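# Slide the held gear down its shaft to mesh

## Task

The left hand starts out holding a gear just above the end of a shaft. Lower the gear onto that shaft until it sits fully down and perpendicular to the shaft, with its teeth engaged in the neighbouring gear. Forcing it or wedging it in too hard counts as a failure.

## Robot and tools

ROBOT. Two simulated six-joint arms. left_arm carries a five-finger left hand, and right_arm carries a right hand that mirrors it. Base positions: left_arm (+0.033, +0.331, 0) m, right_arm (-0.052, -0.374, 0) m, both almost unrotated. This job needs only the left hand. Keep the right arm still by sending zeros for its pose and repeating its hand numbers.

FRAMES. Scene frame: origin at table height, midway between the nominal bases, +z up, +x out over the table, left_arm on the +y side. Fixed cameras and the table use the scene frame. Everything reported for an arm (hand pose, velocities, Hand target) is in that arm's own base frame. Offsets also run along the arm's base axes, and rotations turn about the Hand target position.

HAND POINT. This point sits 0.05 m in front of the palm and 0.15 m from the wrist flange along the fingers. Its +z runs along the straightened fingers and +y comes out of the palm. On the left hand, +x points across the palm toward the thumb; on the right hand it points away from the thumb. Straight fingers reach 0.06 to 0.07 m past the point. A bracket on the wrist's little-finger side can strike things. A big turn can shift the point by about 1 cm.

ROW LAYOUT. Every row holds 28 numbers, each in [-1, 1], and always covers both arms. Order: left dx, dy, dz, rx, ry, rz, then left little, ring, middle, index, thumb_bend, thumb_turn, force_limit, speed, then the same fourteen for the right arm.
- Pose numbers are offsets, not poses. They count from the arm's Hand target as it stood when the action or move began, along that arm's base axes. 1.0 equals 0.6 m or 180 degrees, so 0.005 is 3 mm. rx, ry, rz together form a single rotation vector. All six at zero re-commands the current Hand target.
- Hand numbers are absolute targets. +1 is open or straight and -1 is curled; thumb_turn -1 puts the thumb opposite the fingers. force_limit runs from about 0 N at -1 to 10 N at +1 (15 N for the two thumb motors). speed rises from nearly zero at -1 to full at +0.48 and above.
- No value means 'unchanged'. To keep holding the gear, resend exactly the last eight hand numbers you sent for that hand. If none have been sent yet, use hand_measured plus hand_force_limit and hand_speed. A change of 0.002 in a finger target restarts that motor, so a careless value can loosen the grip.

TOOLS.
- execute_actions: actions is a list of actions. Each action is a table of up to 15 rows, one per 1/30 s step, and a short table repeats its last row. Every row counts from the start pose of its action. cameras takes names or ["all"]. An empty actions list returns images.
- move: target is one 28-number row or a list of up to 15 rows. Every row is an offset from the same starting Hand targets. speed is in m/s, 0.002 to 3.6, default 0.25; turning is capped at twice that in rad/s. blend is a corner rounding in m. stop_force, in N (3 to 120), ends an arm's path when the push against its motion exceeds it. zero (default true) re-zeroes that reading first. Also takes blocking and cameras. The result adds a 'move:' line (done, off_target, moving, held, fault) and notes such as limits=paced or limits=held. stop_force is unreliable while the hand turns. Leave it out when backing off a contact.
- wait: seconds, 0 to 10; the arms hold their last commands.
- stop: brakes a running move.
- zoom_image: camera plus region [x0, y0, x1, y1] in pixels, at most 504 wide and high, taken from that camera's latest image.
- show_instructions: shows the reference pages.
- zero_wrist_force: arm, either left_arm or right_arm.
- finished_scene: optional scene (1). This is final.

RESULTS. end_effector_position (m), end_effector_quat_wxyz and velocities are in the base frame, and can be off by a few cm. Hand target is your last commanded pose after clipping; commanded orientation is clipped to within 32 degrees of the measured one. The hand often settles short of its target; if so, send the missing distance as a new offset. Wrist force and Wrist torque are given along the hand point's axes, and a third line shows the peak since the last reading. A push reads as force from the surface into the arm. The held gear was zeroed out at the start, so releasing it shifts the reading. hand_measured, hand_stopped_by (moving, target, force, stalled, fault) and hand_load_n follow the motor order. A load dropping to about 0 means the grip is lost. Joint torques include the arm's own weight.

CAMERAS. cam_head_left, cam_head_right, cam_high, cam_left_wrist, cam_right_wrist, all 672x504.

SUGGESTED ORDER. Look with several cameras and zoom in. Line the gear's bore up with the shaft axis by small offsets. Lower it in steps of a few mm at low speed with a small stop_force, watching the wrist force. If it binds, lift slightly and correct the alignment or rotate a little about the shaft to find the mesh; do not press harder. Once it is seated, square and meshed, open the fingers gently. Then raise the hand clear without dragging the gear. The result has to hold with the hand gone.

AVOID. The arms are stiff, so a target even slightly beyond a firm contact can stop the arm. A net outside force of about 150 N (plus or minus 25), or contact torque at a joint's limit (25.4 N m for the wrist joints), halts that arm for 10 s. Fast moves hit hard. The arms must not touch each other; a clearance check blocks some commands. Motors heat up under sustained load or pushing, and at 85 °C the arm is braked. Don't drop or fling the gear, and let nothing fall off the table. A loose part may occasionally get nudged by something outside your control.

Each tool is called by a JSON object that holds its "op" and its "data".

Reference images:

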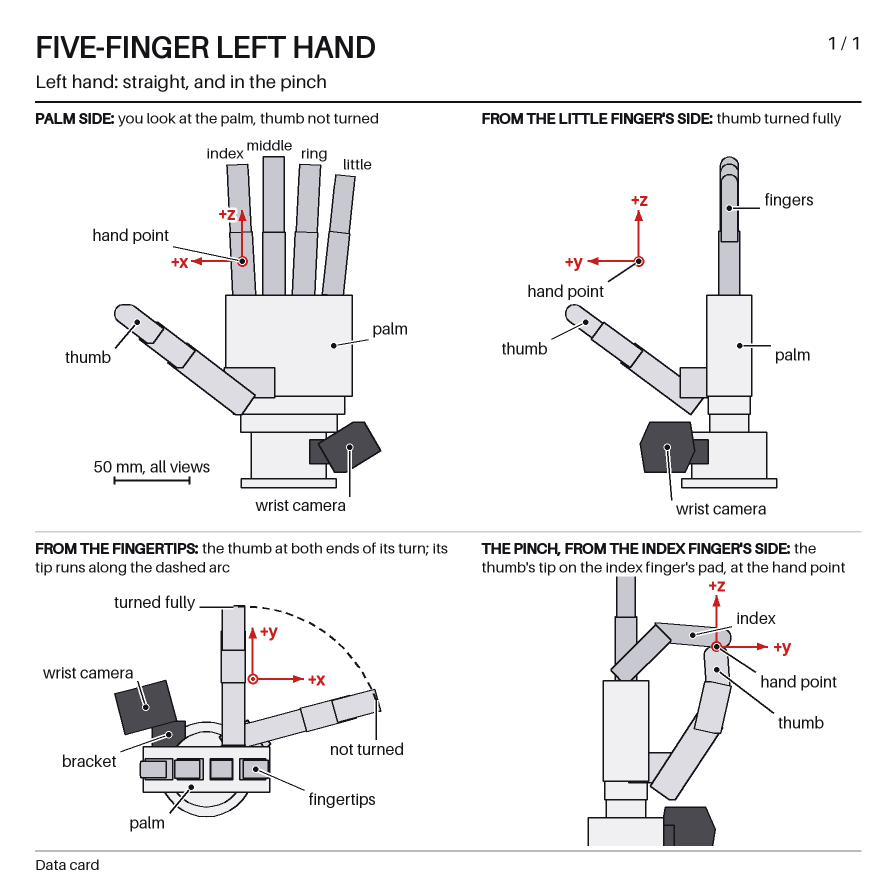

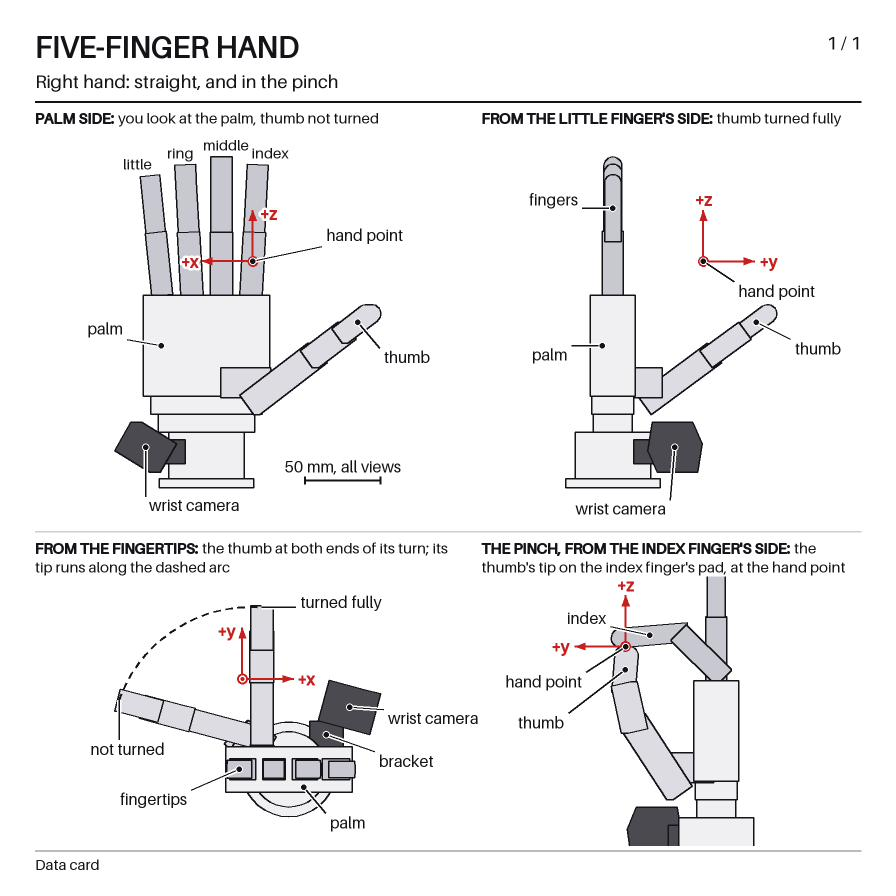

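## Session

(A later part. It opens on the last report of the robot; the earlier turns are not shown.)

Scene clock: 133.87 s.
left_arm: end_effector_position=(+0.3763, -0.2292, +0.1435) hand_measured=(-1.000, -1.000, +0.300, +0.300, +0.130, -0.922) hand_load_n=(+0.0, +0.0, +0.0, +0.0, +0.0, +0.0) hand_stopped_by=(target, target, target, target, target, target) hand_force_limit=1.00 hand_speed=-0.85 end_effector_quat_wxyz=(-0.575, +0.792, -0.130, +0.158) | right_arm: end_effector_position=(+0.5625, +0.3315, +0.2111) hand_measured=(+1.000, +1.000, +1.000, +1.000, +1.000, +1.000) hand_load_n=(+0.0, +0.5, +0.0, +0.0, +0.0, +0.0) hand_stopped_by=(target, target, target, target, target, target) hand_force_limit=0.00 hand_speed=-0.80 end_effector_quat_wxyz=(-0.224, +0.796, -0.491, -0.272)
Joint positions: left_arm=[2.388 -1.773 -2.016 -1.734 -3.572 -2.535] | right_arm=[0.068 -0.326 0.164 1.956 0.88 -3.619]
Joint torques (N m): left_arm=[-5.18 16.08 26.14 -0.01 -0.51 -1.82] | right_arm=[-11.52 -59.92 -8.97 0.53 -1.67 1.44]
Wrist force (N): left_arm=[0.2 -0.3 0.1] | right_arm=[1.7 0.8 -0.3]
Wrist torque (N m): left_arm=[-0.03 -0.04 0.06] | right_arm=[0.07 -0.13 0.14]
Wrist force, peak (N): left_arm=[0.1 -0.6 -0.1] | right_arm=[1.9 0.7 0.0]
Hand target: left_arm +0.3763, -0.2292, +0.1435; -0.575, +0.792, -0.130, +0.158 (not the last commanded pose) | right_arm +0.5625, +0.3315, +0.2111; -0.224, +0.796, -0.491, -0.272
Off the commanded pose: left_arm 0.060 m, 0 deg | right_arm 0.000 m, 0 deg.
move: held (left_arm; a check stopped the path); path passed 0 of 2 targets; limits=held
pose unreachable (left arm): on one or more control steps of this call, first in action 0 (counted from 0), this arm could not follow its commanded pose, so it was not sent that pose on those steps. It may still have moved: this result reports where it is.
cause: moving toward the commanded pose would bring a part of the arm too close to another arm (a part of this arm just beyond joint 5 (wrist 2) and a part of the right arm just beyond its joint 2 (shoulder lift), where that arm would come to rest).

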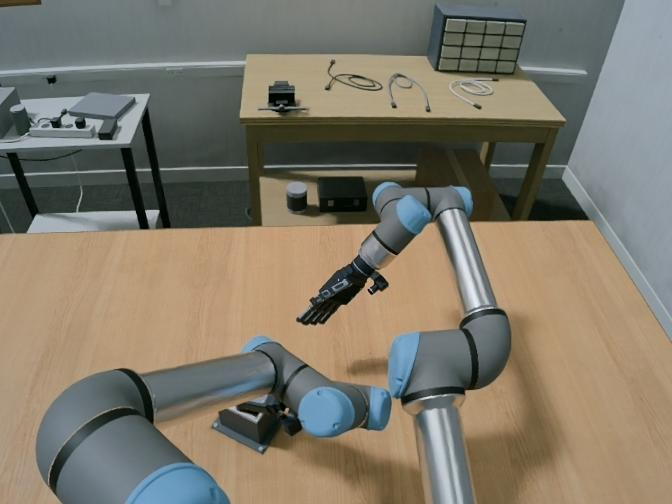

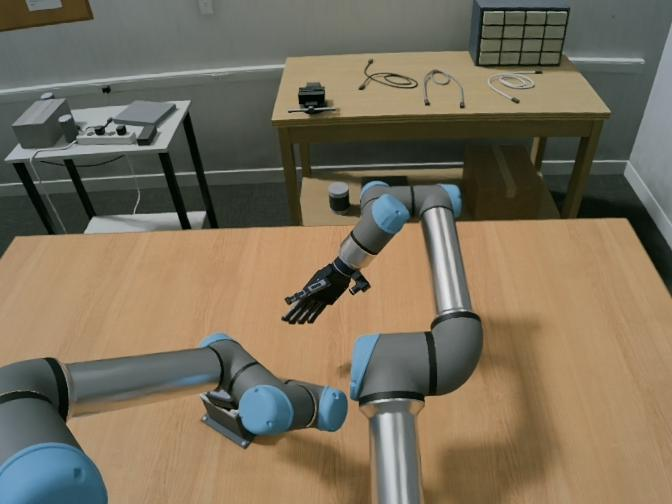

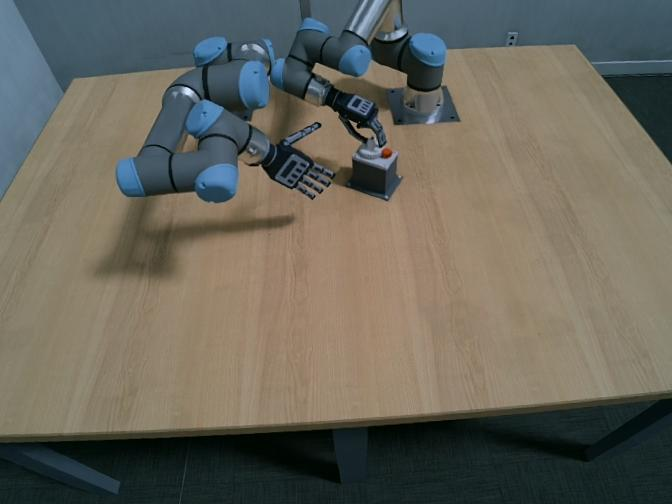

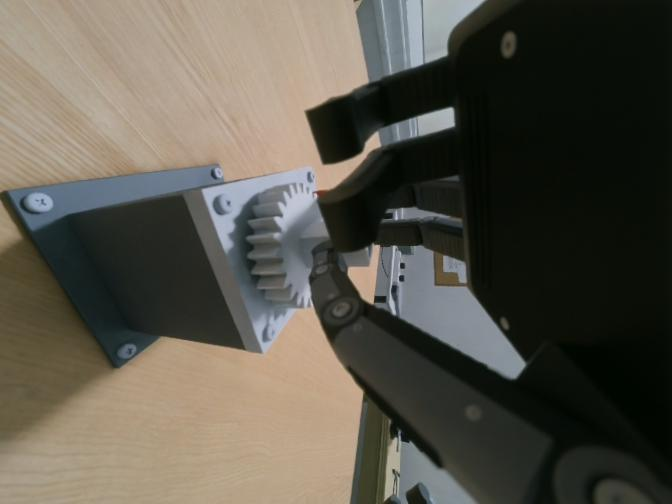

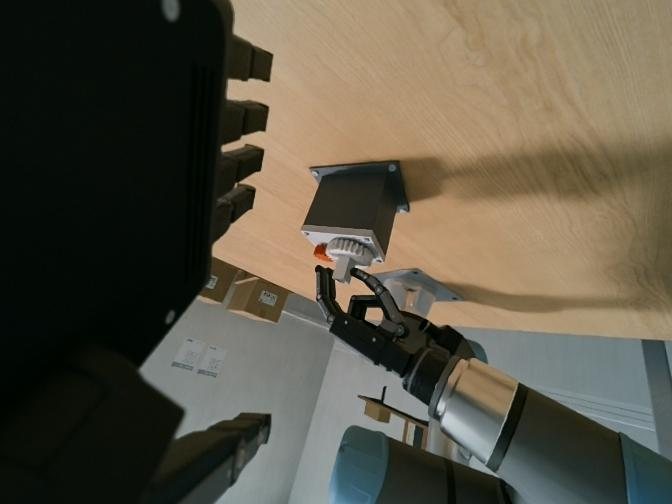

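{"op": "move", "data": {"target": [[0,0,0,0,0,0,-1,-1,0.3,0.3,0.13,-0.922,1.0,-0.85, -0.03,-0.17,0,0,0,0,1,1,1,1,1,1,0,-0.8],[-0.0015,-0.0033,0.001,0,0,0,-1,-1,0.3,0.3,0.13,-0.922,1.0,-0.85, -0.03,-0.17,0,0,0,0,1,1,1,1,1,1,0,-0.8],[-0.0015,-0.0033,0.11,0,0,0,-1,-1,0.3,0.3,0.13,-0.922,1.0,-0.85, -0.03,-0.17,0,0,0,0,1,1,1,1,1,1,0,-0.8]], "speed": [0.2,0.02,0.1], "cameras": ["all"]}}

{"op": "zoom_image", "data": {"camera": "cam_right_wrist", "region": [300, 180, 400, 280]}}

{"op": "zoom_image", "data": {"camera": "cam_left_wrist", "region": [60, 130, 310, 380]}}

Scene clock: 137.97 s.
left_arm: end_effector_position=(+0.3755, -0.2312, +0.2096) hand_measured=(-1.000, -1.000, +0.300, +0.300, +0.130, -0.922) hand_load_n=(+0.0, +0.0, -0.5, -0.5, +0.0, +0.0) hand_stopped_by=(target, target, target, target, target, target) hand_force_limit=1.00 hand_speed=-0.85 end_effector_quat_wxyz=(-0.575, +0.792, -0.130, +0.158) | right_arm: end_effector_position=(+0.5445, +0.2296, +0.2111) hand_measured=(+1.000, +1.000, +1.000, +1.000, +1.000, +1.000) hand_load_n=(+0.0, +0.0, +0.0, +0.0, +0.0, +0.0) hand_stopped_by=(target, target, target, target, target, target) hand_force_limit=0.00 hand_speed=-0.80 end_effector_quat_wxyz=(-0.224, +0.796, -0.491, -0.272)
Joint positions: left_arm=[2.384 -1.687 -1.92 -1.923 -3.576 -2.542] | right_arm=[-0.084 -0.566 0.667 1.809 0.922 -3.805]
Joint torques (N m): left_arm=[-1.27 13.39 4.07 2.98 -1.02 -1.06] | right_arm=[-1.81 -55.24 -9.34 4.55 0.11 -1.39]
Wrist force (N): left_arm=[0.2 -0.4 0.1] | right_arm=[1.3 1.1 -0.6]
Wrist torque (N m): left_arm=[-0.04 -0.03 0.06] | right_arm=[0.14 -0.05 -0.04]
Wrist force, peak (N): left_arm=[0.1 -1.6 -0.1] | right_arm=[2.7 1.9 -1.5]
Hand target: left_arm +0.3754, -0.2312, +0.2095; -0.575, +0.792, -0.130, +0.158 | right_arm +0.5445, +0.2295, +0.2111; -0.224, +0.796, -0.491, -0.272
Off the commanded pose: left_arm 0.000 m, 0 deg | right_arm 0.000 m, 0 deg.
move: done

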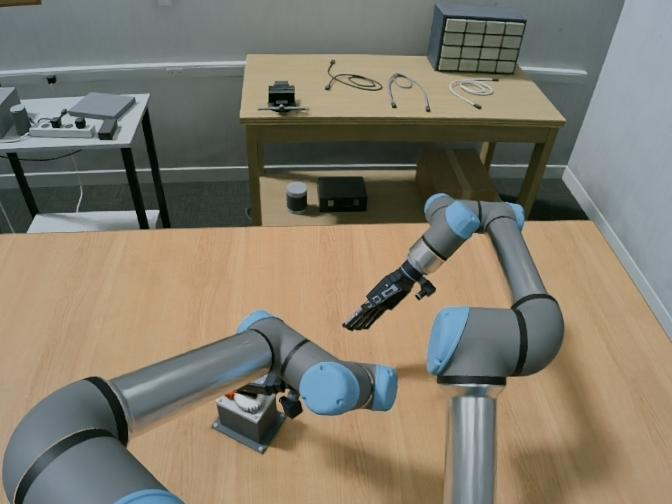

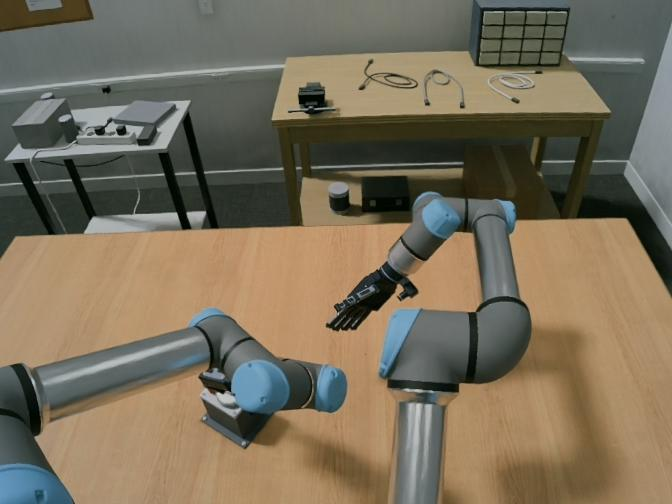

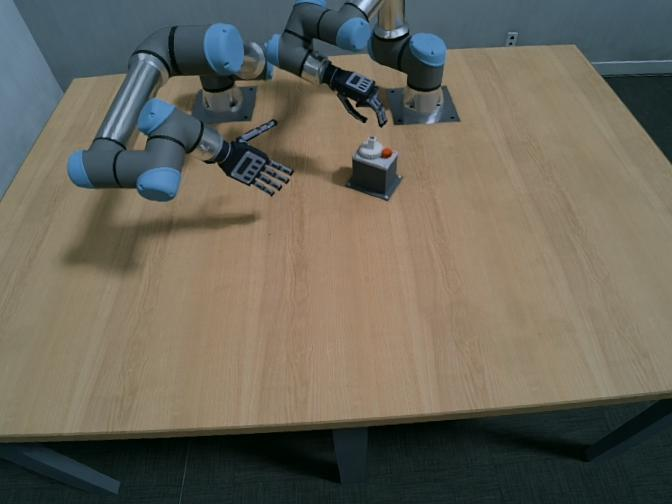

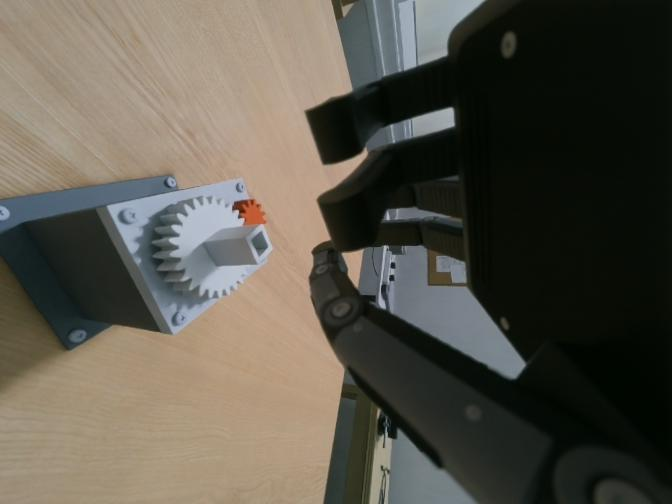

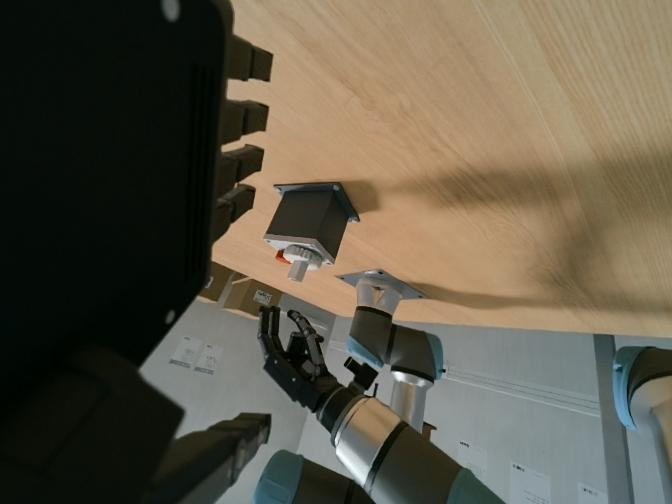

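Scaled by 5.040 from the camera's 672x504 image, which has a finer 960x720 frame.

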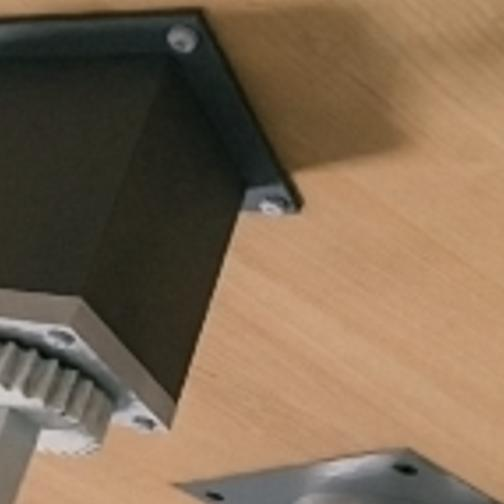

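Scaled by 2.016 from the camera's 672x504 image, which has a finer 960x720 frame.

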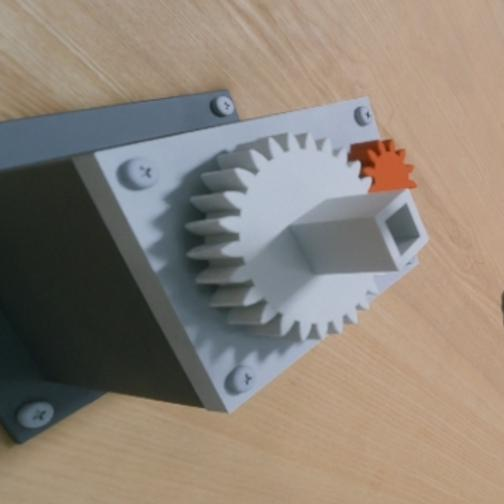

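{"op": "zoom_image", "data": {"camera": "cam_left_wrist", "region": [140, 170, 280, 310]}}

{"op": "zoom_image", "data": {"camera": "cam_right_wrist", "region": [255, 220, 335, 290]}}

{"op": "zoom_image", "data": {"camera": "cam_high", "region": [345, 130, 405, 200]}}

Scaled by 3.600 from the camera's 672x504 image, which has a finer 960x720 frame.

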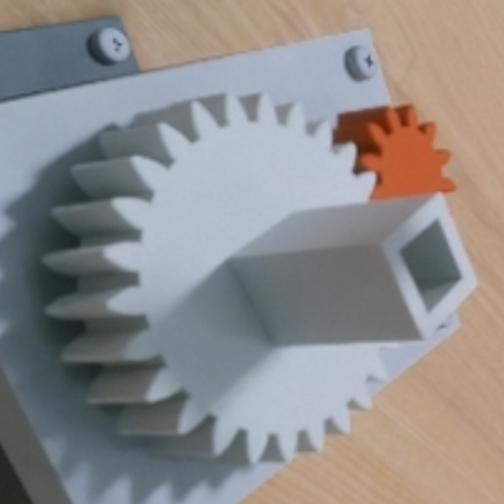

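Scaled by 6.300 from the camera's 672x504 image, which has a finer 960x720 frame.

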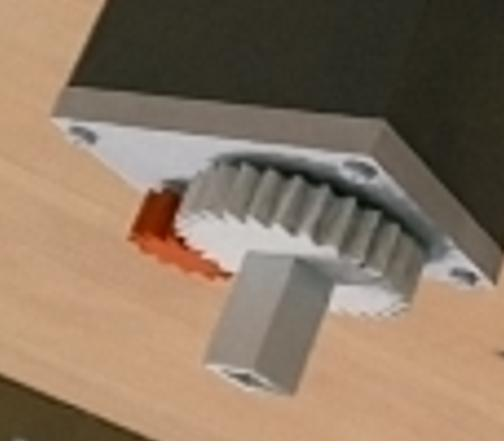

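Scaled by 7.200 from the camera's 672x504 image, which has a finer 960x720 frame.

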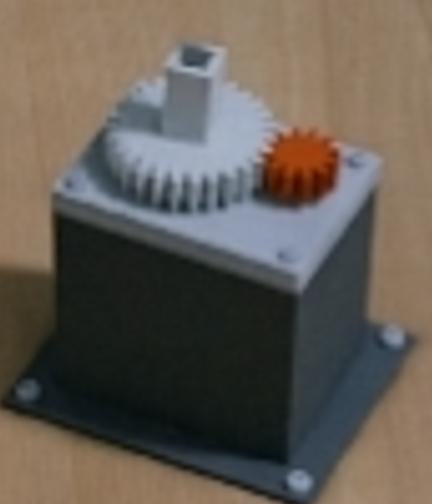

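{"op": "finished_scene", "data": {}}

The scene is finished: the task was done.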